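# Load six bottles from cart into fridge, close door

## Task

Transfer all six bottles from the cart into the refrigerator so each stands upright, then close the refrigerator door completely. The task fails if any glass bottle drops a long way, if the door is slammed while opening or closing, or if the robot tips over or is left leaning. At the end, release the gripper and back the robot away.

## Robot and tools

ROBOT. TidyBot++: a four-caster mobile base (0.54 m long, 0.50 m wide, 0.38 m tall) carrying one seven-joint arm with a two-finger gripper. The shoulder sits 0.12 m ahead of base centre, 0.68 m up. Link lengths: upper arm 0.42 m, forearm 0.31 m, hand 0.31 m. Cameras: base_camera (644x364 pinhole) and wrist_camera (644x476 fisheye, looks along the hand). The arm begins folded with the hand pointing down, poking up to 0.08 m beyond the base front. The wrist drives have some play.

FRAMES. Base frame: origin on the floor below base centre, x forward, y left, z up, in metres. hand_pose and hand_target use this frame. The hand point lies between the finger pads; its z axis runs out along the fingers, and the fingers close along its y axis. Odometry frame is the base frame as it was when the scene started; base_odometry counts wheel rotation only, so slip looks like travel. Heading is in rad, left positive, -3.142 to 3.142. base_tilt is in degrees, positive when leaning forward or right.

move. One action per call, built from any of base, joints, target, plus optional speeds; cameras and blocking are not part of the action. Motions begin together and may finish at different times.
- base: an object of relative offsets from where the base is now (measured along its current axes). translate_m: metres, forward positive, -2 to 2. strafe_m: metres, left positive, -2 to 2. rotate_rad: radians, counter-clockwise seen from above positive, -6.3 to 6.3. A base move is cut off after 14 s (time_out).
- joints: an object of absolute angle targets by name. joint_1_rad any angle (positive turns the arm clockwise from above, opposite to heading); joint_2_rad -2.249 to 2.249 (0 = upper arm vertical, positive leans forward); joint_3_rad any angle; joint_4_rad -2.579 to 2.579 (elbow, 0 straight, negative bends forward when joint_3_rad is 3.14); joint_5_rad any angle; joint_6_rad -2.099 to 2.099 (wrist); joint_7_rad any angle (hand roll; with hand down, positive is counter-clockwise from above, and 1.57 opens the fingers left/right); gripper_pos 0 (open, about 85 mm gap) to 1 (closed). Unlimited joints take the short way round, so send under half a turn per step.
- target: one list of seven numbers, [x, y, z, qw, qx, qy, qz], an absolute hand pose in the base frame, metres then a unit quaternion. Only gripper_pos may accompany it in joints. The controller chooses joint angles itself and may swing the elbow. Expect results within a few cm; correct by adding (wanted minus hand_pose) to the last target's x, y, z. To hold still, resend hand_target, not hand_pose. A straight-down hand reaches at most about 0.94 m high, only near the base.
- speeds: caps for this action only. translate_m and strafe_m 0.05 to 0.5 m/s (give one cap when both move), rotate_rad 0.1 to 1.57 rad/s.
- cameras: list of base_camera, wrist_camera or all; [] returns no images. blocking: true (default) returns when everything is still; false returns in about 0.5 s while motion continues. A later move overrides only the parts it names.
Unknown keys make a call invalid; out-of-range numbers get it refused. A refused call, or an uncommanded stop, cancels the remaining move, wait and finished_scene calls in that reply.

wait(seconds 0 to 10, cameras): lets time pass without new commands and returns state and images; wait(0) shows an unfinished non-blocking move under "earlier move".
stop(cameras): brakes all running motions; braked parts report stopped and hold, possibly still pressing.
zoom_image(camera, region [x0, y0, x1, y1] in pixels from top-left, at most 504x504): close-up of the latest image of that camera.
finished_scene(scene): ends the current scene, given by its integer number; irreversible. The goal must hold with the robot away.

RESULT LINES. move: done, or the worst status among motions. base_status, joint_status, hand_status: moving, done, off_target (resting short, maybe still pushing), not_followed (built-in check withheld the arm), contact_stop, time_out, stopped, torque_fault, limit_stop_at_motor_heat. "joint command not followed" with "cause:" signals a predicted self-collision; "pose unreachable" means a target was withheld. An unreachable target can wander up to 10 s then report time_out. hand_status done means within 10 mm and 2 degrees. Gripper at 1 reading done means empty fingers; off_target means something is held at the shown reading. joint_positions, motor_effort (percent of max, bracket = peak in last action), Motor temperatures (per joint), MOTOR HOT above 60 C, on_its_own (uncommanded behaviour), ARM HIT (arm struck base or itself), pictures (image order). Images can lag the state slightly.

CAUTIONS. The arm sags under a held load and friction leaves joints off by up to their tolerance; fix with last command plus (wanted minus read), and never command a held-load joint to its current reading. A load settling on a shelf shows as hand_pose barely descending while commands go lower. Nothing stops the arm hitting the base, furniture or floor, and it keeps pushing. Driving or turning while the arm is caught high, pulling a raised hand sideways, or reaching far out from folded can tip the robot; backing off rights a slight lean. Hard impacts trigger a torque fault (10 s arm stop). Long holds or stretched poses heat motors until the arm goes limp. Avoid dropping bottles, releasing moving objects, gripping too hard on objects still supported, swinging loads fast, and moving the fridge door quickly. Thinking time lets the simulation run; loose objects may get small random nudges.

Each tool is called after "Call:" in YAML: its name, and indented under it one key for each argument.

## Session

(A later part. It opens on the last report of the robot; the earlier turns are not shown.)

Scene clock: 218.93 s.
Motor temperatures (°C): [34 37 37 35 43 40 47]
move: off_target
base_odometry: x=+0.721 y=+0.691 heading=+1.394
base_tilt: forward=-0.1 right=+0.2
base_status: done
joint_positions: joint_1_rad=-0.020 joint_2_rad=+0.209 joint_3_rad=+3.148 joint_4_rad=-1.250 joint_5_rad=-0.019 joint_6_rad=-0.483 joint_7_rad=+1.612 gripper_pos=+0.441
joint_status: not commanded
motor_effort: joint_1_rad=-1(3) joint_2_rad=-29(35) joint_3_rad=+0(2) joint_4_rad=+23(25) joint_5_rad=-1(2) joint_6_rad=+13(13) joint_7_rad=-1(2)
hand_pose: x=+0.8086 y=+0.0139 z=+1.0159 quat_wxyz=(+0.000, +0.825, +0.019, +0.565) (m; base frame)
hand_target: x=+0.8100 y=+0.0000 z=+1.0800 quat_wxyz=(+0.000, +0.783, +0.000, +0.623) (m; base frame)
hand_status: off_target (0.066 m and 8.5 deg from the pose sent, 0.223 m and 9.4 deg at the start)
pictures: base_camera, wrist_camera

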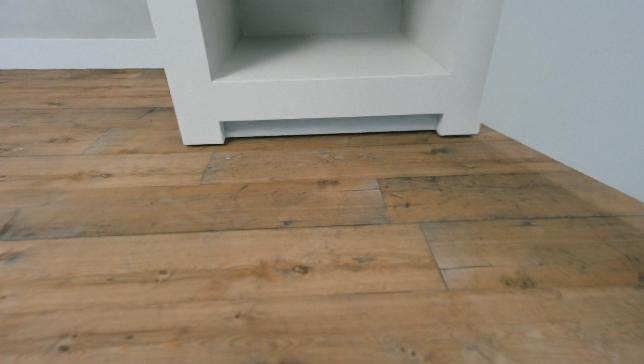

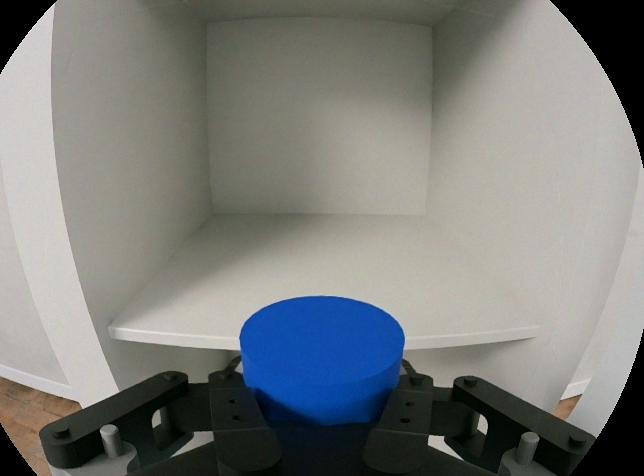

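Call:
move:
  base: {"translate_m":0.48,"strafe_m":0.05}
  speeds: {"translate_m":0.25}

Call:
move:
  target: [0.81, 0, 1.045, 0, 0.783, 0, 0.623]

Scene clock: 230.57 s.
Motor temperatures (°C): [34 37 37 36 43 40 47]
move: done
base_odometry: x=+0.757 y=+1.172 heading=+1.393
base_tilt: forward=-0.1 right=+0.2
base_status: done
joint_positions: joint_1_rad=-0.019 joint_2_rad=+0.196 joint_3_rad=+3.151 joint_4_rad=-1.224 joint_5_rad=-0.019 joint_6_rad=-0.418 joint_7_rad=+1.612 gripper_pos=+0.444
joint_status: not commanded
motor_effort: joint_1_rad=-1(4) joint_2_rad=-29(32) joint_3_rad=-1(2) joint_4_rad=+22(29) joint_5_rad=-1(3) joint_6_rad=+12(29) joint_7_rad=-1(2)
hand_pose: x=+0.8119 y=+0.0117 z=+1.0599 quat_wxyz=(+0.002, +0.795, +0.017, +0.607) (m; base frame)
hand_target: x=+0.8100 y=+0.0000 z=+1.0800 quat_wxyz=(+0.000, +0.783, +0.000, +0.623) (m; base frame)
hand_status: not commanded
pictures: base_camera, wrist_camera

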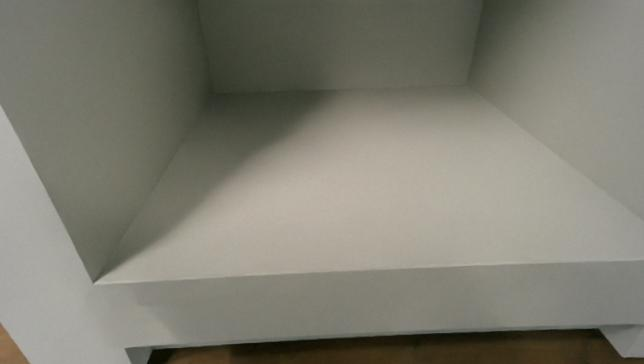

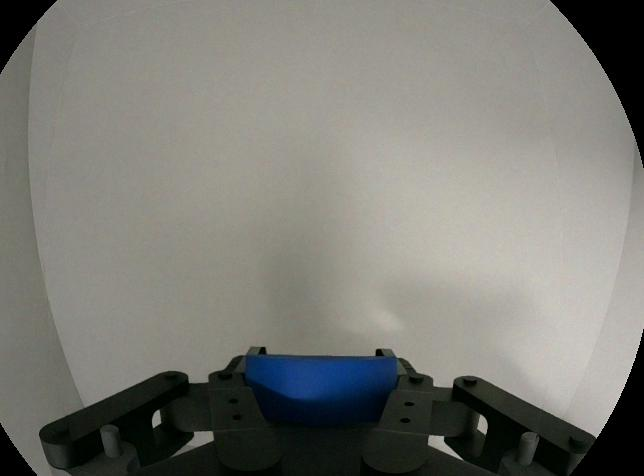

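Scene clock: 231.57 s.
Motor temperatures (°C): [34 37 37 36 43 40 47]
move: off_target
base_odometry: x=+0.757 y=+1.172 heading=+1.393
base_tilt: forward=-0.1 right=+0.2
base_status: not commanded
joint_positions: joint_1_rad=-0.019 joint_2_rad=+0.184 joint_3_rad=+3.151 joint_4_rad=-1.292 joint_5_rad=-0.019 joint_6_rad=-0.335 joint_7_rad=+1.612 gripper_pos=+0.444
joint_status: not commanded
motor_effort: joint_1_rad=+1(2) joint_2_rad=-21(29) joint_3_rad=+2(3) joint_4_rad=+18(23) joint_5_rad=+0(1) joint_6_rad=+9(12) joint_7_rad=+0(1)
hand_pose: x=+0.8114 y=+0.0111 z=+1.0513 quat_wxyz=(+0.002, +0.786, +0.016, +0.617) (m; base frame)
hand_target: x=+0.8100 y=+0.0000 z=+1.0450 quat_wxyz=(+0.000, +0.783, +0.000, +0.623) (m; base frame)
hand_status: off_target (0.013 m and 2.0 deg from the pose sent, 0.019 m and 3.0 deg at the start)
pictures: base_camera, wrist_camera

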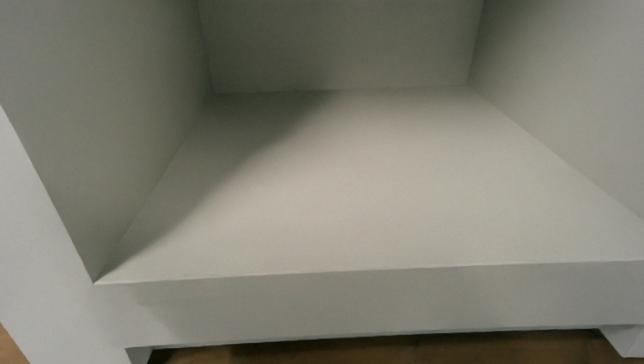

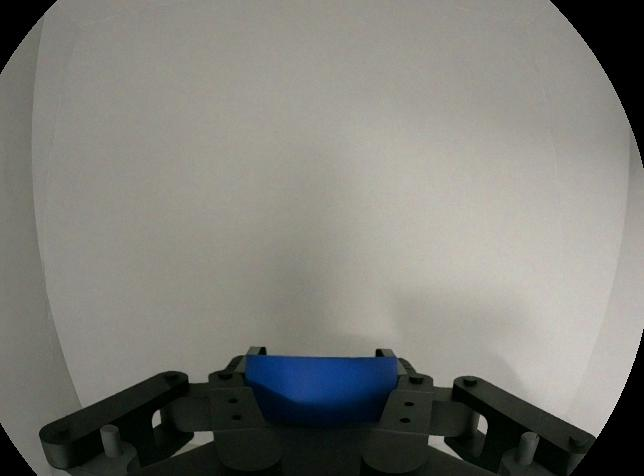

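Call:
move:
  base: {"translate_m":-0.04}
  speeds: {"translate_m":0.05}

Scene clock: 254.50 s.
Motor temperatures (°C): [34 38 37 35 43 40 47]
move: done
base_odometry: x=+0.750 y=+1.133 heading=+1.393
base_tilt: forward=-0.1 right=+0.2
base_status: done
joint_positions: joint_1_rad=-0.019 joint_2_rad=+0.183 joint_3_rad=+3.151 joint_4_rad=-1.297 joint_5_rad=-0.019 joint_6_rad=-0.318 joint_7_rad=+1.612 gripper_pos=+0.444
joint_status: not commanded
motor_effort: joint_1_rad=-1(2) joint_2_rad=-23(27) joint_3_rad=+1(2) joint_4_rad=+17(20) joint_5_rad=+0(1) joint_6_rad=+7(10) joint_7_rad=-1(2)
hand_pose: x=+0.8119 y=+0.0109 z=+1.0538 quat_wxyz=(+0.003, +0.783, +0.016, +0.622) (m; base frame)
hand_target: x=+0.8100 y=+0.0000 z=+1.0450 quat_wxyz=(+0.000, +0.783, +0.000, +0.623) (m; base frame)
hand_status: not commanded
pictures: base_camera, wrist_camera

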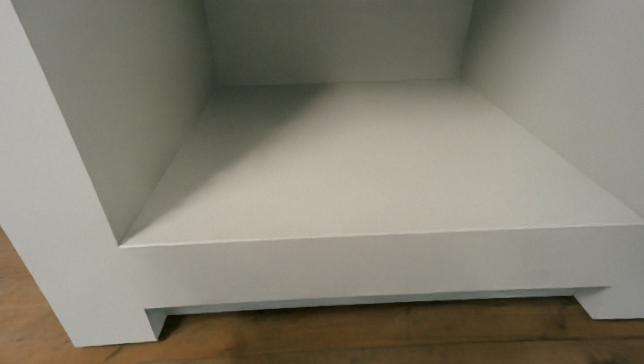

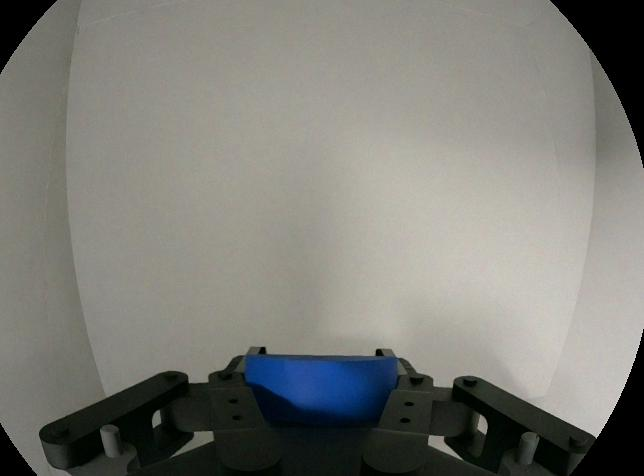

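Call:
move:
  target: [0.81, 0, 1.085, 0, 0.766, 0, 0.643]

Call:
move:
  base: {"translate_m":-0.11,"strafe_m":0.08}
  speeds: {"translate_m":0.1}

Scene clock: 279.83 s.
Motor temperatures (°C): [34 39 37 35 42 40 47]
move: off_target
base_odometry: x=+0.750 y=+1.133 heading=+1.393
base_tilt: forward=-0.1 right=+0.2
base_status: not commanded
joint_positions: joint_1_rad=-0.019 joint_2_rad=+0.183 joint_3_rad=+3.151 joint_4_rad=-1.296 joint_5_rad=-0.019 joint_6_rad=-0.318 joint_7_rad=+1.612 gripper_pos=+0.444
joint_status: not commanded
motor_effort: joint_1_rad=-1(2) joint_2_rad=-28(29) joint_3_rad=+0(1) joint_4_rad=+23(23) joint_5_rad=-1(1) joint_6_rad=+12(13) joint_7_rad=-1(1)
hand_pose: x=+0.8119 y=+0.0109 z=+1.0546 quat_wxyz=(+0.003, +0.782, +0.016, +0.623) (m; base frame)
hand_target: x=+0.8100 y=+0.0000 z=+1.0850 quat_wxyz=(+0.000, +0.766, +0.000, +0.643) (m; base frame)
hand_status: off_target (0.032 m and 3.5 deg from the pose sent, 0.033 m and 3.5 deg at the start)
pictures: base_camera, wrist_camera

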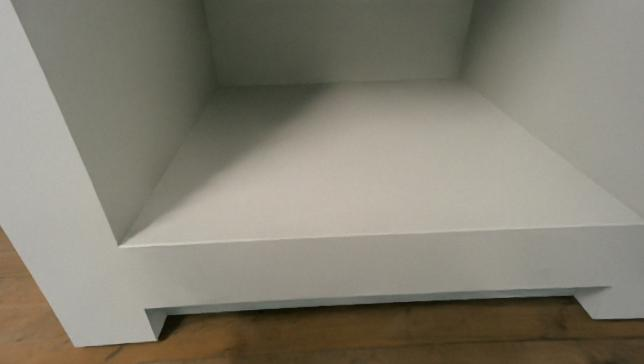

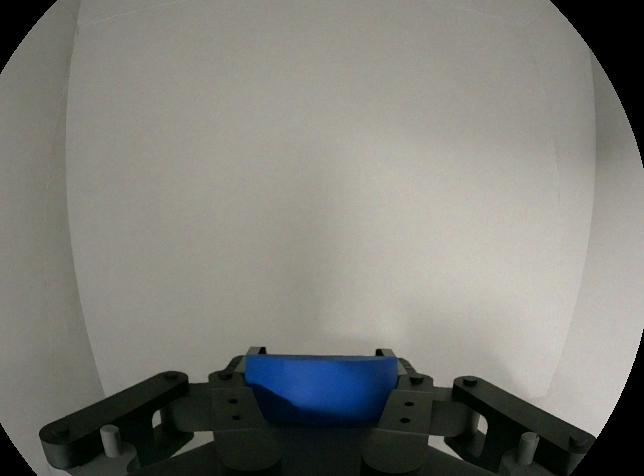

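Scene clock: 281.70 s.
Motor temperatures (°C): [34 39 37 35 42 40 47]
move: done
base_odometry: x=+0.651 y=+1.039 heading=+1.393
base_tilt: forward=-0.1 right=+0.2
base_status: done
joint_positions: joint_1_rad=-0.018 joint_2_rad=+0.183 joint_3_rad=+3.151 joint_4_rad=-1.294 joint_5_rad=-0.019 joint_6_rad=-0.318 joint_7_rad=+1.612 gripper_pos=+0.444
joint_status: not commanded
motor_effort: joint_1_rad=-1(4) joint_2_rad=-28(32) joint_3_rad=+1(2) joint_4_rad=+23(23) joint_5_rad=-1(2) joint_6_rad=+12(13) joint_7_rad=-1(2)
hand_pose: x=+0.8121 y=+0.0103 z=+1.0556 quat_wxyz=(+0.003, +0.782, +0.015, +0.623) (m; base frame)
hand_target: x=+0.8100 y=+0.0000 z=+1.0850 quat_wxyz=(+0.000, +0.766, +0.000, +0.643) (m; base frame)
hand_status: not commanded
pictures: base_camera, wrist_camera

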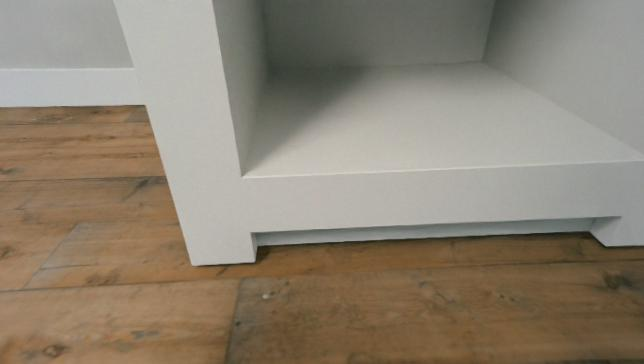

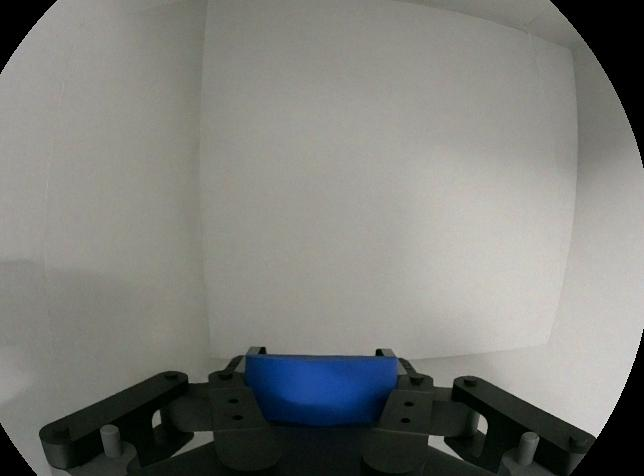

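Call:
move:
  target: [0.80, 0, 1.09, 0, 0.69, 0, 0.724]

Scene clock: 290.40 s.
Motor temperatures (°C): [34 39 37 36 42 40 47]
move: off_target
base_odometry: x=+0.651 y=+1.039 heading=+1.393
base_tilt: forward=-0.1 right=+0.2
base_status: not commanded
joint_positions: joint_1_rad=-0.017 joint_2_rad=+0.166 joint_3_rad=+3.151 joint_4_rad=-1.484 joint_5_rad=-0.012 joint_6_rad=+0.053 joint_7_rad=+1.590 gripper_pos=+0.444
joint_status: not commanded
motor_effort: joint_1_rad=-1(2) joint_2_rad=-24(29) joint_3_rad=+0(1) joint_4_rad=+21(23) joint_5_rad=-1(2) joint_6_rad=+11(13) joint_7_rad=-1(2)
hand_pose: x=+0.8130 y=+0.0072 z=+1.0639 quat_wxyz=(+0.001, +0.716, +0.006, +0.698) (m; base frame)
hand_target: x=+0.8000 y=+0.0000 z=+1.0900 quat_wxyz=(+0.000, +0.690, +0.000, +0.724) (m; base frame)
hand_status: off_target (0.030 m and 4.3 deg from the pose sent, 0.038 m and 15.7 deg at the start)
pictures: base_camera, wrist_camera

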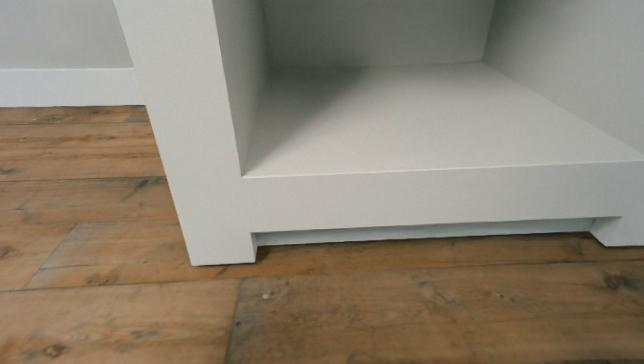

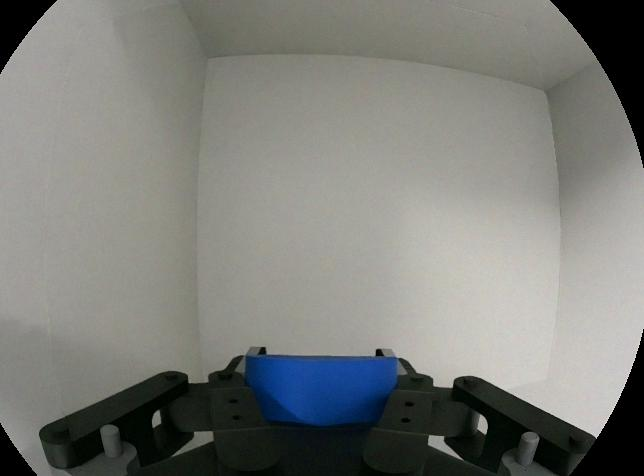

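Call:
move:
  target: [0.80, 0, 1.09, 0, 0.595, 0, 0.804]

Scene clock: 294.77 s.
Motor temperatures (°C): [34 39 37 36 42 40 47]
move: off_target
base_odometry: x=+0.651 y=+1.039 heading=+1.393
base_tilt: forward=-0.1 right=+0.2
base_status: not commanded
joint_positions: joint_1_rad=-0.017 joint_2_rad=+0.193 joint_3_rad=+3.151 joint_4_rad=-1.669 joint_5_rad=-0.012 joint_6_rad=+0.520 joint_7_rad=+1.590 gripper_pos=+0.444
joint_status: not commanded
motor_effort: joint_1_rad=-2(2) joint_2_rad=-28(30) joint_3_rad=+0(0) joint_4_rad=+22(23) joint_5_rad=-1(1) joint_6_rad=+13(14) joint_7_rad=-1(2)
hand_pose: x=+0.8040 y=+0.0055 z=+1.0755 quat_wxyz=(+0.003, +0.622, +0.003, +0.783) (m; base frame)
hand_target: x=+0.8000 y=+0.0000 z=+1.0900 quat_wxyz=(+0.000, +0.595, +0.000, +0.804) (m; base frame)
hand_status: off_target (0.016 m and 3.9 deg from the pose sent, 0.030 m and 18.5 deg at the start)
pictures: base_camera, wrist_camera

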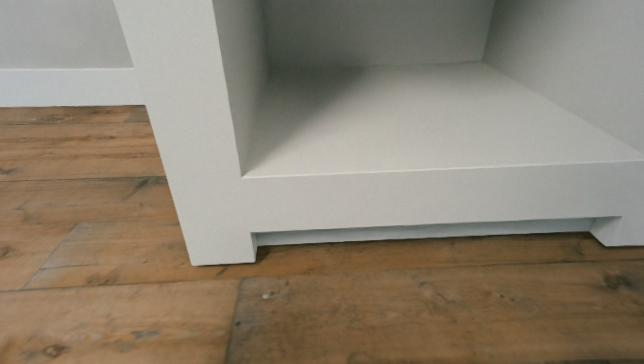

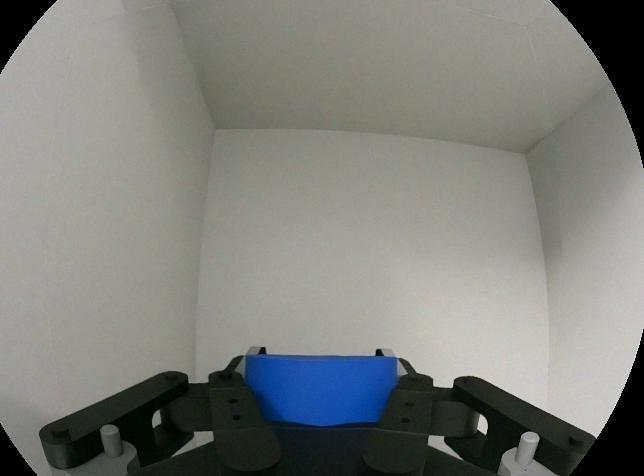

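Call:
move:
  target: [0.80, 0, 1.068, 0, 0.595, 0, 0.804]
  cameras: []

Call:
move:
  target: [0.80, 0, 1.055, 0, 0.595, 0, 0.804]

Scene clock: 298.40 s.
Motor temperatures (°C): [34 39 37 36 42 40 47]
move: off_target
base_odometry: x=+0.651 y=+1.039 heading=+1.393
base_tilt: forward=-0.1 right=+0.2
base_status: not commanded
joint_positions: joint_1_rad=-0.017 joint_2_rad=+0.197 joint_3_rad=+3.151 joint_4_rad=-1.716 joint_5_rad=-0.012 joint_6_rad=+0.599 joint_7_rad=+1.590 gripper_pos=+0.444
joint_status: not commanded
motor_effort: joint_1_rad=-1(2) joint_2_rad=-28(28) joint_3_rad=+0(1) joint_4_rad=+22(23) joint_5_rad=-1(1) joint_6_rad=+12(13) joint_7_rad=-1(2)
hand_pose: x=+0.7986 y=+0.0052 z=+1.0679 quat_wxyz=(+0.003, +0.611, +0.003, +0.792) (m; base frame)
hand_target: x=+0.8000 y=+0.0000 z=+1.0680 quat_wxyz=(+0.000, +0.595, +0.000, +0.804) (m; base frame)
hand_status: off_target (0.005 m and 2.3 deg from the pose sent, 0.010 m and 3.9 deg at the start)
pictures: none
No camera images: "cameras" was empty.

Scene clock: 299.03 s.
Motor temperatures (°C): [34 39 37 36 42 40 47]
move: off_target
base_odometry: x=+0.651 y=+1.039 heading=+1.393
base_tilt: forward=-0.1 right=+0.2
base_status: not commanded
joint_positions: joint_1_rad=-0.017 joint_2_rad=+0.201 joint_3_rad=+3.151 joint_4_rad=-1.739 joint_5_rad=-0.012 joint_6_rad=+0.651 joint_7_rad=+1.590 gripper_pos=+0.444
joint_status: not commanded
motor_effort: joint_1_rad=+0(2) joint_2_rad=-26(28) joint_3_rad=+1(2) joint_4_rad=+20(22) joint_5_rad=-1(2) joint_6_rad=+11(12) joint_7_rad=-1(2)
hand_pose: x=+0.7953 y=+0.0050 z=+1.0674 quat_wxyz=(+0.004, +0.601, +0.003, +0.799) (m; base frame)
hand_target: x=+0.8000 y=+0.0000 z=+1.0550 quat_wxyz=(+0.000, +0.595, +0.000, +0.804) (m; base frame)
hand_status: off_target (0.014 m and 1.0 deg from the pose sent, 0.014 m and 2.3 deg at the start)
pictures: base_camera, wrist_camera

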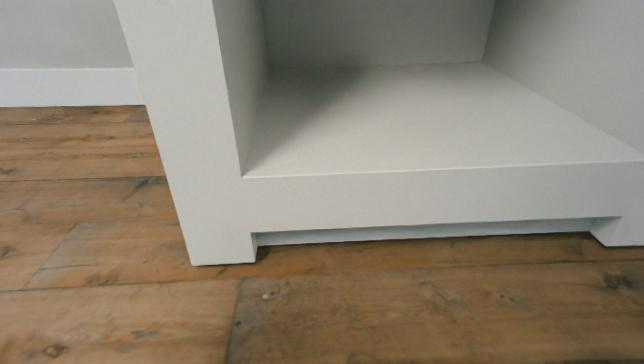

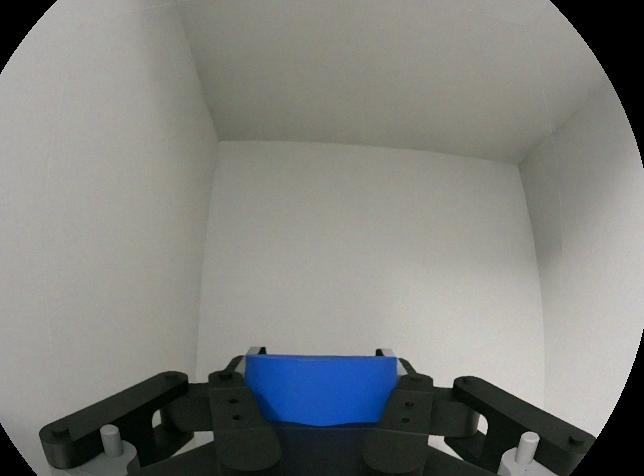

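Call:
move:
  target: [0.80, 0, 1.04, 0, 0.588, 0, 0.809]

Scene clock: 302.47 s.
Motor temperatures (°C): [34 39 37 35 42 40 47]
move: off_target
base_odometry: x=+0.651 y=+1.039 heading=+1.393
base_tilt: forward=-0.2 right=+0.1
base_status: not commanded
joint_positions: joint_1_rad=-0.017 joint_2_rad=+0.212 joint_3_rad=+3.151 joint_4_rad=-1.769 joint_5_rad=-0.012 joint_6_rad=+0.740 joint_7_rad=+1.590 gripper_pos=+0.444
joint_status: not commanded
motor_effort: joint_1_rad=+0(1) joint_2_rad=-24(26) joint_3_rad=+2(2) joint_4_rad=+18(20) joint_5_rad=-1(2) joint_6_rad=+10(11) joint_7_rad=+0(1)
hand_pose: x=+0.7904 y=+0.0048 z=+1.0686 quat_wxyz=(+0.004, +0.581, +0.003, +0.814) (m; base frame)
hand_target: x=+0.8000 y=+0.0000 z=+1.0400 quat_wxyz=(+0.000, +0.588, +0.000, +0.809) (m; base frame)
hand_status: off_target (0.031 m and 1.1 deg from the pose sent, 0.028 m and 1.9 deg at the start)
pictures: base_camera, wrist_camera

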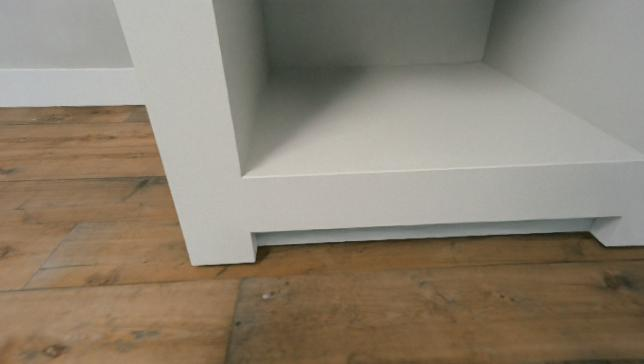

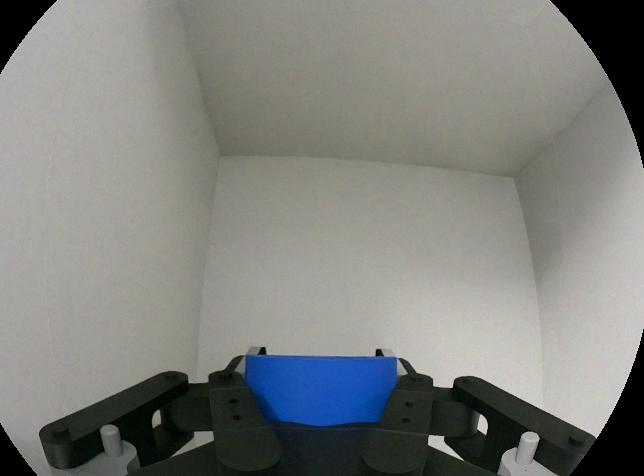

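Call:
move:
  target: [0.80, 0, 1.09, 0, 0.588, 0, 0.809]
  cameras: []

Call:
move:
  base: {"translate_m":-0.1}
  speeds: {"translate_m":0.1}
  cameras: ["wrist_camera"]

Call:
move:
  target: [0.80, 0, 1.055, 0, 0.588, 0, 0.809]
  cameras: []

Call:
move:
  target: [0.80, 0, 1.04, 0, 0.588, 0, 0.809]
  cameras: ["wrist_camera"]

Scene clock: 313.30 s.
Motor temperatures (°C): [34 39 37 35 42 40 47]
move: off_target
base_odometry: x=+0.651 y=+1.039 heading=+1.393
base_tilt: forward=-0.1 right=+0.2
base_status: not commanded
joint_positions: joint_1_rad=-0.017 joint_2_rad=+0.212 joint_3_rad=+3.151 joint_4_rad=-1.726 joint_5_rad=-0.012 joint_6_rad=+0.660 joint_7_rad=+1.590 gripper_pos=+0.444
joint_status: not commanded
motor_effort: joint_1_rad=-2(2) joint_2_rad=-28(29) joint_3_rad=-1(2) joint_4_rad=+22(22) joint_5_rad=-1(2) joint_6_rad=+12(13) joint_7_rad=-1(2)
hand_pose: x=+0.7990 y=+0.0050 z=+1.0705 quat_wxyz=(+0.004, +0.596, +0.003, +0.803) (m; base frame)
hand_target: x=+0.8000 y=+0.0000 z=+1.0900 quat_wxyz=(+0.000, +0.588, +0.000, +0.809) (m; base frame)
hand_status: off_target (0.020 m and 1.3 deg from the pose sent, 0.024 m and 1.1 deg at the start)
pictures: none
No camera images: "cameras" was empty.

Scene clock: 314.87 s.
Motor temperatures (°C): [34 39 37 35 42 40 47]
move: done
base_odometry: x=+0.633 y=+0.941 heading=+1.393
base_tilt: forward=-0.1 right=+0.2
base_status: done
joint_positions: joint_1_rad=-0.017 joint_2_rad=+0.213 joint_3_rad=+3.151 joint_4_rad=-1.725 joint_5_rad=-0.012 joint_6_rad=+0.660 joint_7_rad=+1.590 gripper_pos=+0.444
joint_status: not commanded
motor_effort: joint_1_rad=-1(2) joint_2_rad=-29(32) joint_3_rad=+0(1) joint_4_rad=+22(22) joint_5_rad=-1(2) joint_6_rad=+13(13) joint_7_rad=-2(2)
hand_pose: x=+0.7994 y=+0.0051 z=+1.0704 quat_wxyz=(+0.004, +0.596, +0.003, +0.803) (m; base frame)
hand_target: x=+0.8000 y=+0.0000 z=+1.0900 quat_wxyz=(+0.000, +0.588, +0.000, +0.809) (m; base frame)
hand_status: not commanded
pictures: wrist_camera

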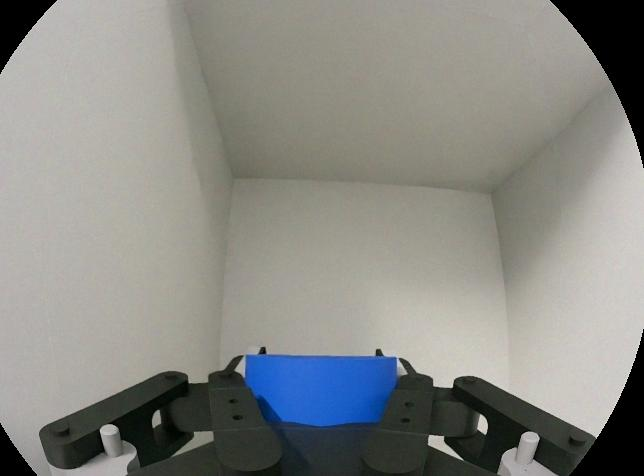

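Scene clock: 315.70 s.
Motor temperatures (°C): [34 39 37 35 42 40 47]
move: off_target
base_odometry: x=+0.633 y=+0.941 heading=+1.393
base_tilt: forward=-0.1 right=+0.2
base_status: not commanded
joint_positions: joint_1_rad=-0.017 joint_2_rad=+0.214 joint_3_rad=+3.151 joint_4_rad=-1.747 joint_5_rad=-0.012 joint_6_rad=+0.703 joint_7_rad=+1.590 gripper_pos=+0.444
joint_status: not commanded
motor_effort: joint_1_rad=-1(2) joint_2_rad=-27(29) joint_3_rad=+1(1) joint_4_rad=+19(22) joint_5_rad=-1(2) joint_6_rad=+10(13) joint_7_rad=-1(1)
hand_pose: x=+0.7952 y=+0.0049 z=+1.0694 quat_wxyz=(+0.004, +0.588, +0.003, +0.809) (m; base frame)
hand_target: x=+0.8000 y=+0.0000 z=+1.0550 quat_wxyz=(+0.000, +0.588, +0.000, +0.809) (m; base frame)
hand_status: off_target (0.016 m and 0.5 deg from the pose sent, 0.016 m and 1.3 deg at the start)
pictures: none
No camera images: "cameras" was empty.

Scene clock: 316.33 s.
Motor temperatures (°C): [34 39 37 35 42 40 47]
move: off_target
base_odometry: x=+0.633 y=+0.941 heading=+1.393
base_tilt: forward=-0.2 right=+0.2
base_status: not commanded
joint_positions: joint_1_rad=-0.017 joint_2_rad=+0.217 joint_3_rad=+3.151 joint_4_rad=-1.764 joint_5_rad=-0.012 joint_6_rad=+0.749 joint_7_rad=+1.590 gripper_pos=+0.444
joint_status: not commanded
motor_effort: joint_1_rad=+0(1) joint_2_rad=-25(27) joint_3_rad=+1(2) joint_4_rad=+17(19) joint_5_rad=-1(2) joint_6_rad=+9(10) joint_7_rad=+0(2)
hand_pose: x=+0.7917 y=+0.0048 z=+1.0706 quat_wxyz=(+0.004, +0.578, +0.003, +0.816) (m; base frame)
hand_target: x=+0.8000 y=+0.0000 z=+1.0400 quat_wxyz=(+0.000, +0.588, +0.000, +0.809) (m; base frame)
hand_status: off_target (0.032 m and 1.5 deg from the pose sent, 0.030 m and 0.5 deg at the start)
pictures: wrist_camera

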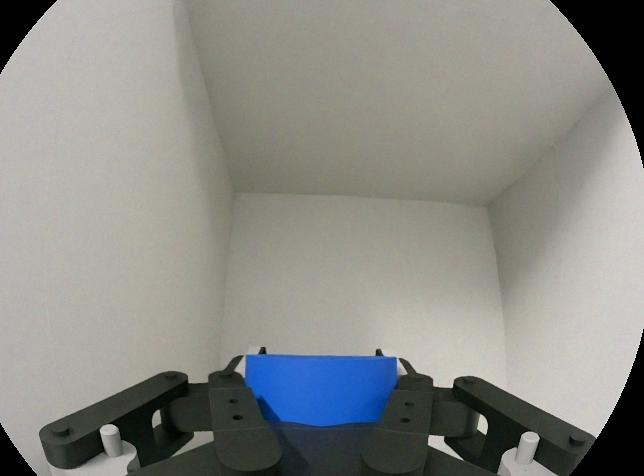

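Call:
move:
  target: [0.80, 0, 1.09, 0, 0.588, 0, 0.809]
  cameras: []

Call:
move:
  base: {"translate_m":0.05}
  speeds: {"translate_m":0.08}
  cameras: []

Call:
move:
  target: [0.80, 0, 1.055, 0, 0.588, 0, 0.809]
  cameras: []

Call:
move:
  target: [0.80, 0, 1.05, 0, 0.588, 0, 0.809]
  joints: {"gripper_pos":0.36}

Scene clock: 329.23 s.
Motor temperatures (°C): [34 39 37 35 42 40 47]
move: off_target
base_odometry: x=+0.633 y=+0.941 heading=+1.393
base_tilt: forward=-0.1 right=+0.2
base_status: not commanded
joint_positions: joint_1_rad=-0.017 joint_2_rad=+0.217 joint_3_rad=+3.151 joint_4_rad=-1.724 joint_5_rad=-0.012 joint_6_rad=+0.665 joint_7_rad=+1.590 gripper_pos=+0.444
joint_status: not commanded
motor_effort: joint_1_rad=-2(2) joint_2_rad=-29(29) joint_3_rad=+0(2) joint_4_rad=+22(22) joint_5_rad=-1(2) joint_6_rad=+13(13) joint_7_rad=-1(2)
hand_pose: x=+0.8008 y=+0.0051 z=+1.0691 quat_wxyz=(+0.004, +0.596, +0.003, +0.803) (m; base frame)
hand_target: x=+0.8000 y=+0.0000 z=+1.0900 quat_wxyz=(+0.000, +0.588, +0.000, +0.809) (m; base frame)
hand_status: off_target (0.021 m and 1.2 deg from the pose sent, 0.022 m and 1.5 deg at the start)
pictures: none
No camera images: "cameras" was empty.

Scene clock: 330.37 s.
Motor temperatures (°C): [34 39 37 35 42 40 47]
move: done
base_odometry: x=+0.642 y=+0.990 heading=+1.393
base_tilt: forward=-0.1 right=+0.2
base_status: done
joint_positions: joint_1_rad=-0.017 joint_2_rad=+0.218 joint_3_rad=+3.151 joint_4_rad=-1.723 joint_5_rad=-0.012 joint_6_rad=+0.665 joint_7_rad=+1.590 gripper_pos=+0.444
joint_status: not commanded
motor_effort: joint_1_rad=-2(3) joint_2_rad=-29(31) joint_3_rad=+0(2) joint_4_rad=+22(22) joint_5_rad=+0(1) joint_6_rad=+13(13) joint_7_rad=-1(2)
hand_pose: x=+0.8010 y=+0.0051 z=+1.0691 quat_wxyz=(+0.004, +0.596, +0.003, +0.803) (m; base frame)
hand_target: x=+0.8000 y=+0.0000 z=+1.0900 quat_wxyz=(+0.000, +0.588, +0.000, +0.809) (m; base frame)
hand_status: not commanded
pictures: none
No camera images: "cameras" was empty.

Scene clock: 331.20 s.
Motor temperatures (°C): [34 39 37 35 42 40 47]
move: off_target
base_odometry: x=+0.642 y=+0.990 heading=+1.393
base_tilt: forward=-0.1 right=+0.2
base_status: not commanded
joint_positions: joint_1_rad=-0.017 joint_2_rad=+0.218 joint_3_rad=+3.151 joint_4_rad=-1.745 joint_5_rad=-0.012 joint_6_rad=+0.707 joint_7_rad=+1.590 gripper_pos=+0.444
joint_status: not commanded
motor_effort: joint_1_rad=-1(2) joint_2_rad=-27(29) joint_3_rad=+0(1) joint_4_rad=+19(22) joint_5_rad=-1(2) joint_6_rad=+10(13) joint_7_rad=-1(2)
hand_pose: x=+0.7966 y=+0.0049 z=+1.0688 quat_wxyz=(+0.004, +0.588, +0.003, +0.809) (m; base frame)
hand_target: x=+0.8000 y=+0.0000 z=+1.0550 quat_wxyz=(+0.000, +0.588, +0.000, +0.809) (m; base frame)
hand_status: off_target (0.015 m and 0.6 deg from the pose sent, 0.015 m and 1.2 deg at the start)
pictures: none
No camera images: "cameras" was empty.

Scene clock: 332.10 s.
Motor temperatures (°C): [34 39 37 35 42 40 47]
move: off_target
base_odometry: x=+0.642 y=+0.990 heading=+1.393
base_tilt: forward=-0.2 right=+0.2
base_status: not commanded
joint_positions: joint_1_rad=-0.017 joint_2_rad=+0.218 joint_3_rad=+3.151 joint_4_rad=-1.749 joint_5_rad=-0.012 joint_6_rad=+0.719 joint_7_rad=+1.590 gripper_pos=+0.360
joint_status: all done
motor_effort: joint_1_rad=-2(2) joint_2_rad=-24(27) joint_3_rad=+0(2) joint_4_rad=+18(20) joint_5_rad=-1(2) joint_6_rad=+9(11) joint_7_rad=-1(2)
hand_pose: x=+0.7953 y=+0.0049 z=+1.0700 quat_wxyz=(+0.004, +0.584, +0.003, +0.812) (m; base frame)
hand_target: x=+0.8000 y=+0.0000 z=+1.0500 quat_wxyz=(+0.000, +0.588, +0.000, +0.809) (m; base frame)
hand_status: off_target (0.021 m and 0.8 deg from the pose sent, 0.020 m and 0.6 deg at the start)
pictures: base_camera, wrist_camera

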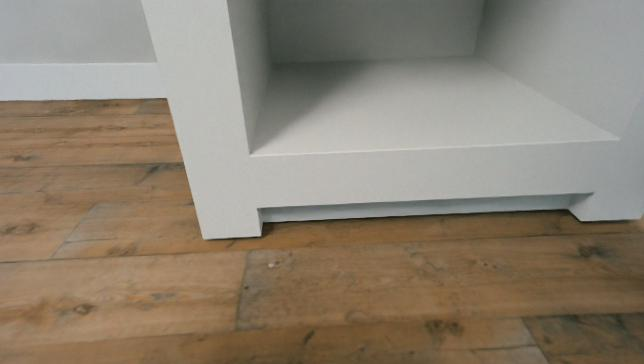

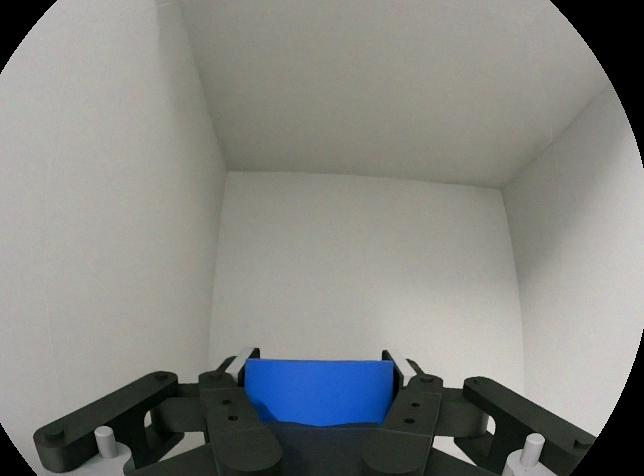

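Call:
move:
  joints: {"gripper_pos":0.22}
  cameras: ["wrist_camera"]

Call:
move:
  base: {"translate_m":-0.12}
  speeds: {"translate_m":0.12}

Scene clock: 335.97 s.
Motor temperatures (°C): [34 39 37 35 42 40 47]
move: done
base_odometry: x=+0.642 y=+0.990 heading=+1.393
base_tilt: forward=-0.2 right=+0.2
base_status: not commanded
joint_positions: joint_1_rad=-0.017 joint_2_rad=+0.218 joint_3_rad=+3.151 joint_4_rad=-1.749 joint_5_rad=-0.012 joint_6_rad=+0.719 joint_7_rad=+1.590 gripper_pos=+0.220
joint_status: all done
motor_effort: joint_1_rad=-2(2) joint_2_rad=-24(24) joint_3_rad=+0(1) joint_4_rad=+18(18) joint_5_rad=-1(1) joint_6_rad=+9(9) joint_7_rad=-1(2)
hand_pose: x=+0.7953 y=+0.0049 z=+1.0700 quat_wxyz=(+0.004, +0.584, +0.003, +0.812) (m; base frame)
hand_target: x=+0.8000 y=+0.0000 z=+1.0500 quat_wxyz=(+0.000, +0.588, +0.000, +0.809) (m; base frame)
hand_status: not commanded
pictures: wrist_camera

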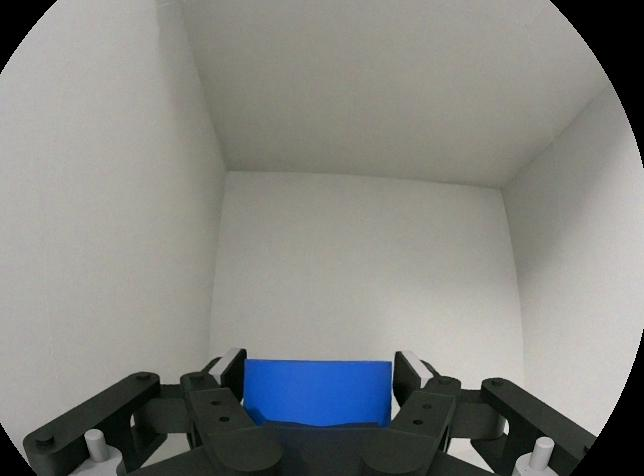

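Scene clock: 337.57 s.
Motor temperatures (°C): [34 39 37 35 42 40 47]
move: done
base_odometry: x=+0.621 y=+0.872 heading=+1.393
base_tilt: forward=-0.1 right=+0.2
base_status: done
joint_positions: joint_1_rad=-0.017 joint_2_rad=+0.220 joint_3_rad=+3.151 joint_4_rad=-1.749 joint_5_rad=-0.012 joint_6_rad=+0.719 joint_7_rad=+1.590 gripper_pos=+0.220
joint_status: not commanded
motor_effort: joint_1_rad=-2(4) joint_2_rad=-24(26) joint_3_rad=+0(2) joint_4_rad=+18(18) joint_5_rad=-1(1) joint_6_rad=+9(9) joint_7_rad=-1(2)
hand_pose: x=+0.7960 y=+0.0048 z=+1.0689 quat_wxyz=(+0.004, +0.585, +0.003, +0.811) (m; base frame)
hand_target: x=+0.8000 y=+0.0000 z=+1.0500 quat_wxyz=(+0.000, +0.588, +0.000, +0.809) (m; base frame)
hand_status: not commanded
pictures: base_camera, wrist_camera

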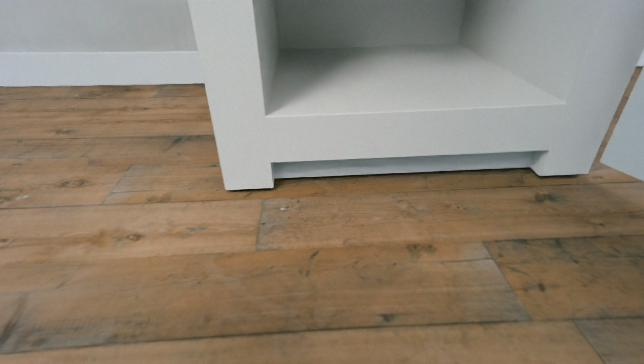

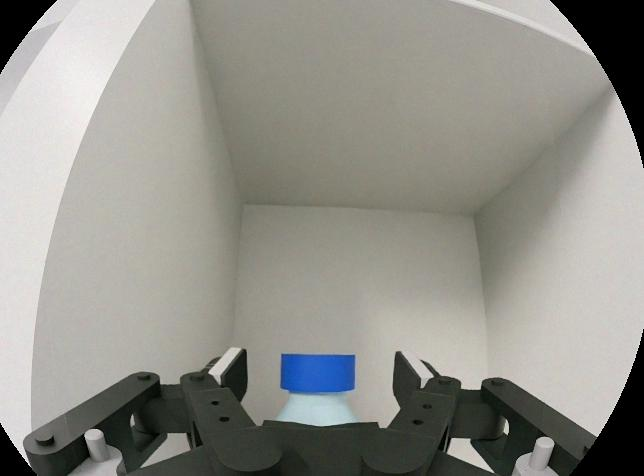

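Call:
move:
  base: {"translate_m":-0.12}
  speeds: {"translate_m":0.2}
  target: [0.76, 0, 1.065, 0, 0.8, 0, 0.6]

Scene clock: 344.60 s.
Motor temperatures (°C): [34 40 37 35 42 40 47]
move: off_target
base_odometry: x=+0.599 y=+0.753 heading=+1.393
base_tilt: forward=-0.1 right=+0.2
base_status: done
joint_positions: joint_1_rad=-0.017 joint_2_rad=+0.101 joint_3_rad=+3.151 joint_4_rad=-1.348 joint_5_rad=-0.012 joint_6_rad=-0.382 joint_7_rad=+1.590 gripper_pos=+0.220
joint_status: not commanded
motor_effort: joint_1_rad=-1(3) joint_2_rad=-21(27) joint_3_rad=+0(1) joint_4_rad=+19(20) joint_5_rad=-1(1) joint_6_rad=+9(10) joint_7_rad=-1(2)
hand_pose: x=+0.7743 y=+0.0080 z=+1.0590 quat_wxyz=(-0.001, +0.793, +0.008, +0.610) (m; base frame)
hand_target: x=+0.7600 y=+0.0000 z=+1.0650 quat_wxyz=(+0.000, +0.800, +0.000, +0.600) (m; base frame)
hand_status: off_target (0.017 m and 1.7 deg from the pose sent, 0.036 m and 34.7 deg at the start)
pictures: base_camera, wrist_camera

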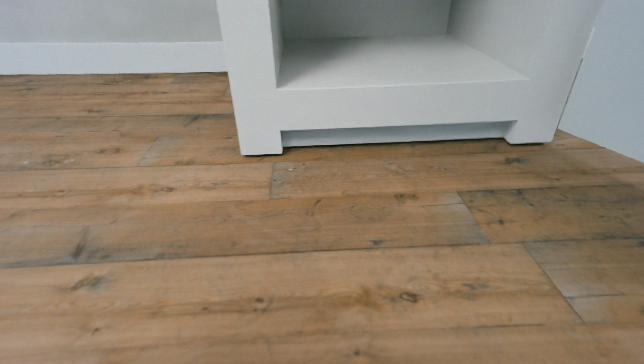

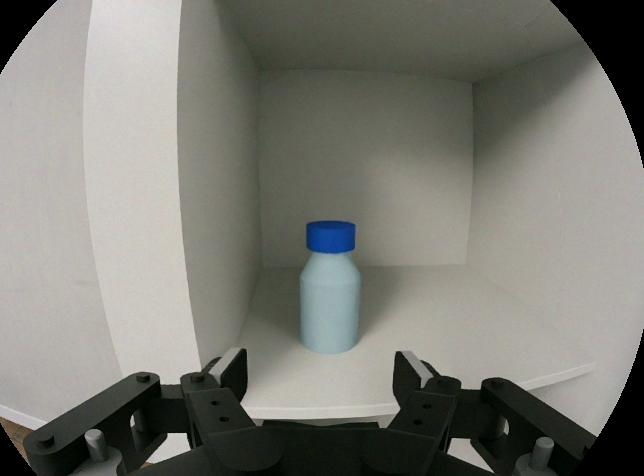

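Call:
move:
  base: {"translate_m":0.17,"strafe_m":-0.02}
  speeds: {"translate_m":0.15}
  target: [0.76, 0, 1.045, 0, 0.81, 0, 0.586]

Scene clock: 353.50 s.
Motor temperatures (°C): [34 40 37 36 42 40 47]
move: off_target
base_odometry: x=+0.649 y=+0.917 heading=+1.393
base_tilt: forward=-0.1 right=+0.2
base_status: done
joint_positions: joint_1_rad=-0.017 joint_2_rad=+0.095 joint_3_rad=+3.152 joint_4_rad=-1.349 joint_5_rad=-0.012 joint_6_rad=-0.389 joint_7_rad=+1.590 gripper_pos=+0.220
joint_status: not commanded
motor_effort: joint_1_rad=-2(2) joint_2_rad=-21(24) joint_3_rad=+0(1) joint_4_rad=+19(19) joint_5_rad=-1(1) joint_6_rad=+9(9) joint_7_rad=-1(2)
hand_pose: x=+0.7715 y=+0.0075 z=+1.0599 quat_wxyz=(-0.001, +0.793, +0.008, +0.609) (m; base frame)
hand_target: x=+0.7600 y=+0.0000 z=+1.0450 quat_wxyz=(+0.000, +0.810, +0.000, +0.586) (m; base frame)
hand_status: off_target (0.020 m and 3.3 deg from the pose sent, 0.022 m and 3.5 deg at the start)
pictures: base_camera, wrist_camera

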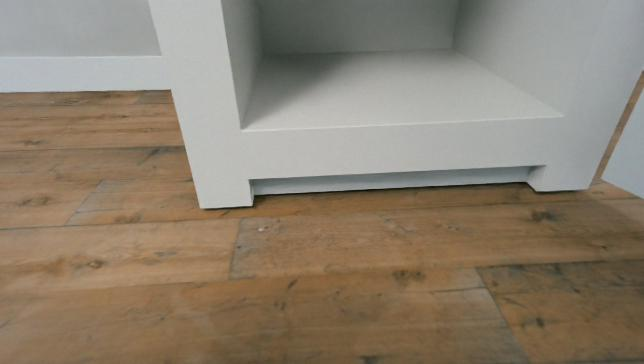

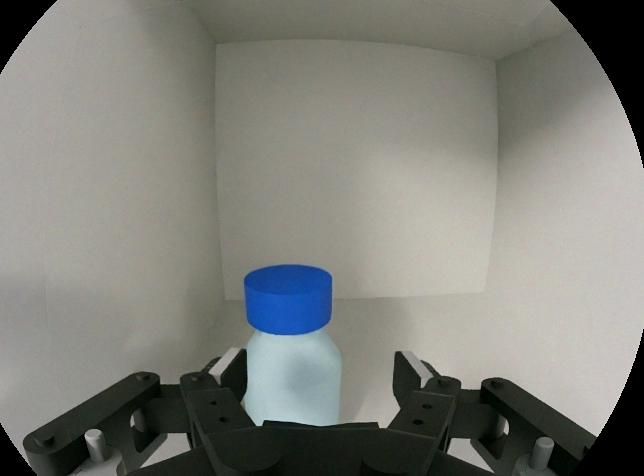

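Call:
move:
  base: {"translate_m":0.06,"strafe_m":0.014}
  speeds: {"translate_m":0.1}
  target: [0.75, 0, 1.03, 0, 0.825, 0, 0.565]

Scene clock: 358.93 s.
Motor temperatures (°C): [34 40 37 36 42 40 47]
move: off_target
base_odometry: x=+0.646 y=+0.979 heading=+1.393
base_tilt: forward=-0.1 right=+0.2
base_status: done
joint_positions: joint_1_rad=-0.017 joint_2_rad=+0.083 joint_3_rad=+3.152 joint_4_rad=-1.350 joint_5_rad=-0.012 joint_6_rad=-0.448 joint_7_rad=+1.590 gripper_pos=+0.220
joint_status: not commanded
motor_effort: joint_1_rad=-2(4) joint_2_rad=-21(24) joint_3_rad=+0(2) joint_4_rad=+19(19) joint_5_rad=-1(2) joint_6_rad=+9(9) joint_7_rad=-1(2)
hand_pose: x=+0.7616 y=+0.0075 z=+1.0493 quat_wxyz=(-0.001, +0.808, +0.008, +0.589) (m; base frame)
hand_target: x=+0.7500 y=+0.0000 z=+1.0300 quat_wxyz=(+0.000, +0.825, +0.000, +0.565) (m; base frame)
hand_status: off_target (0.024 m and 3.5 deg from the pose sent, 0.038 m and 6.2 deg at the start)
pictures: base_camera, wrist_camera

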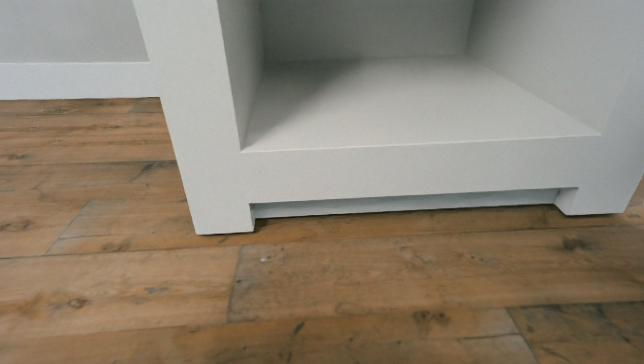

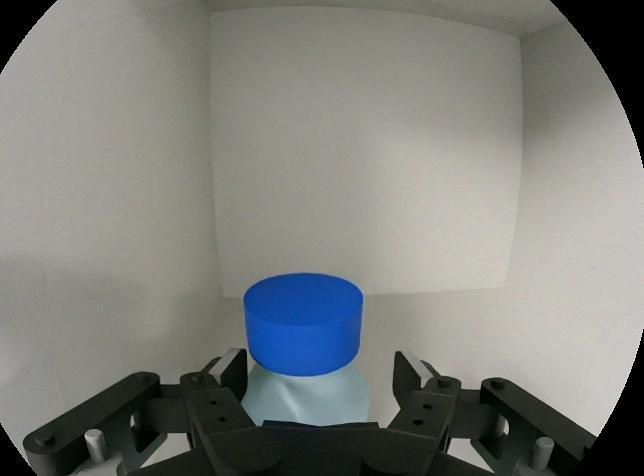

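Call:
move:
  base: {"translate_m":0.038,"strafe_m":0.006}
  speeds: {"translate_m":0.1}

Call:
move:
  joints: {"gripper_pos":1}

Scene clock: 361.83 s.
Motor temperatures (°C): [34 40 37 36 42 40 47]
move: done
base_odometry: x=+0.647 y=+1.018 heading=+1.393
base_tilt: forward=-0.1 right=+0.2
base_status: done
joint_positions: joint_1_rad=-0.017 joint_2_rad=+0.080 joint_3_rad=+3.152 joint_4_rad=-1.350 joint_5_rad=-0.012 joint_6_rad=-0.448 joint_7_rad=+1.590 gripper_pos=+0.220
joint_status: not commanded
motor_effort: joint_1_rad=-2(5) joint_2_rad=-21(24) joint_3_rad=+0(2) joint_4_rad=+19(19) joint_5_rad=-1(1) joint_6_rad=+8(9) joint_7_rad=-1(2)
hand_pose: x=+0.7607 y=+0.0074 z=+1.0509 quat_wxyz=(-0.001, +0.807, +0.008, +0.590) (m; base frame)
hand_target: x=+0.7500 y=+0.0000 z=+1.0300 quat_wxyz=(+0.000, +0.825, +0.000, +0.565) (m; base frame)
hand_status: not commanded
pictures: base_camera, wrist_camera

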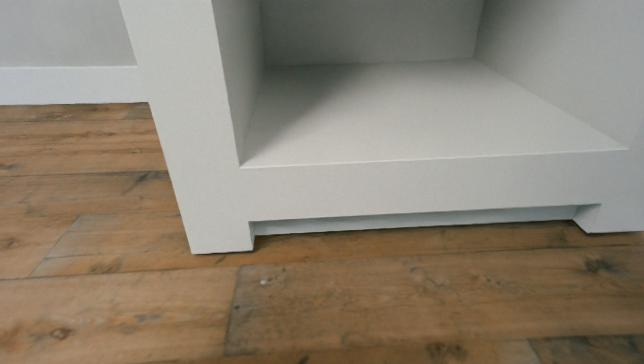

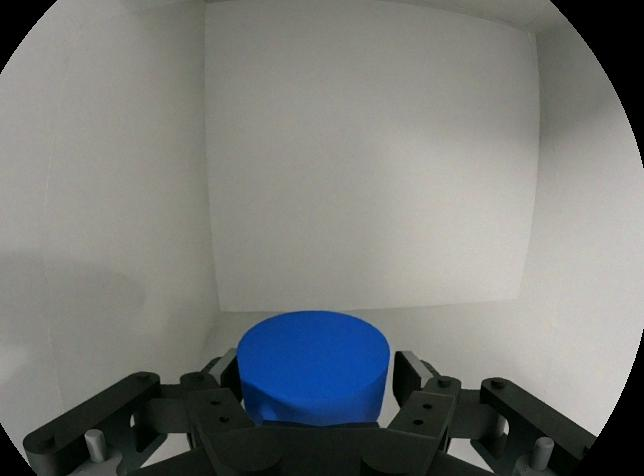

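Scene clock: 362.80 s.
Motor temperatures (°C): [34 40 37 36 42 40 47]
move: off_target
base_odometry: x=+0.647 y=+1.018 heading=+1.393
base_tilt: forward=-0.1 right=+0.2
base_status: not commanded
joint_positions: joint_1_rad=-0.017 joint_2_rad=+0.080 joint_3_rad=+3.152 joint_4_rad=-1.350 joint_5_rad=-0.012 joint_6_rad=-0.448 joint_7_rad=+1.590 gripper_pos=+0.423
joint_status: gripper_pos off_target (ended at +0.423, target +1.000)
motor_effort: joint_1_rad=+0(2) joint_2_rad=-19(21) joint_3_rad=+2(2) joint_4_rad=+18(19) joint_5_rad=-1(1) joint_6_rad=+9(9) joint_7_rad=-1(2)
hand_pose: x=+0.7606 y=+0.0074 z=+1.0510 quat_wxyz=(-0.001, +0.807, +0.008, +0.590) (m; base frame)
hand_target: x=+0.7500 y=+0.0000 z=+1.0300 quat_wxyz=(+0.000, +0.825, +0.000, +0.565) (m; base frame)
hand_status: not commanded
pictures: base_camera, wrist_camera

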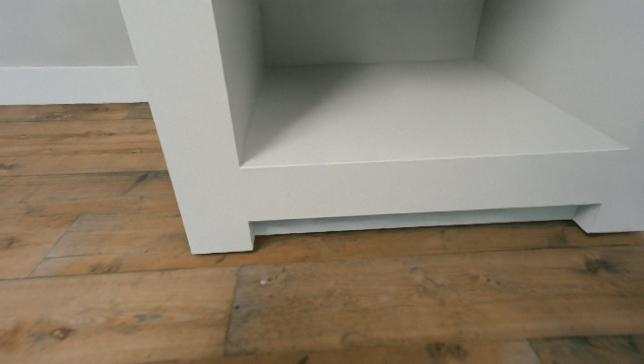

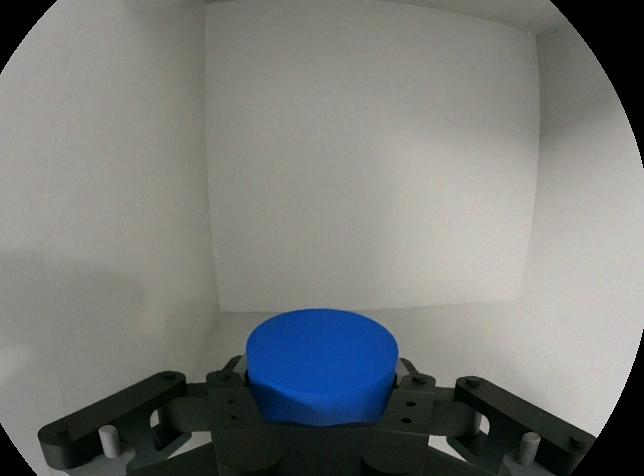

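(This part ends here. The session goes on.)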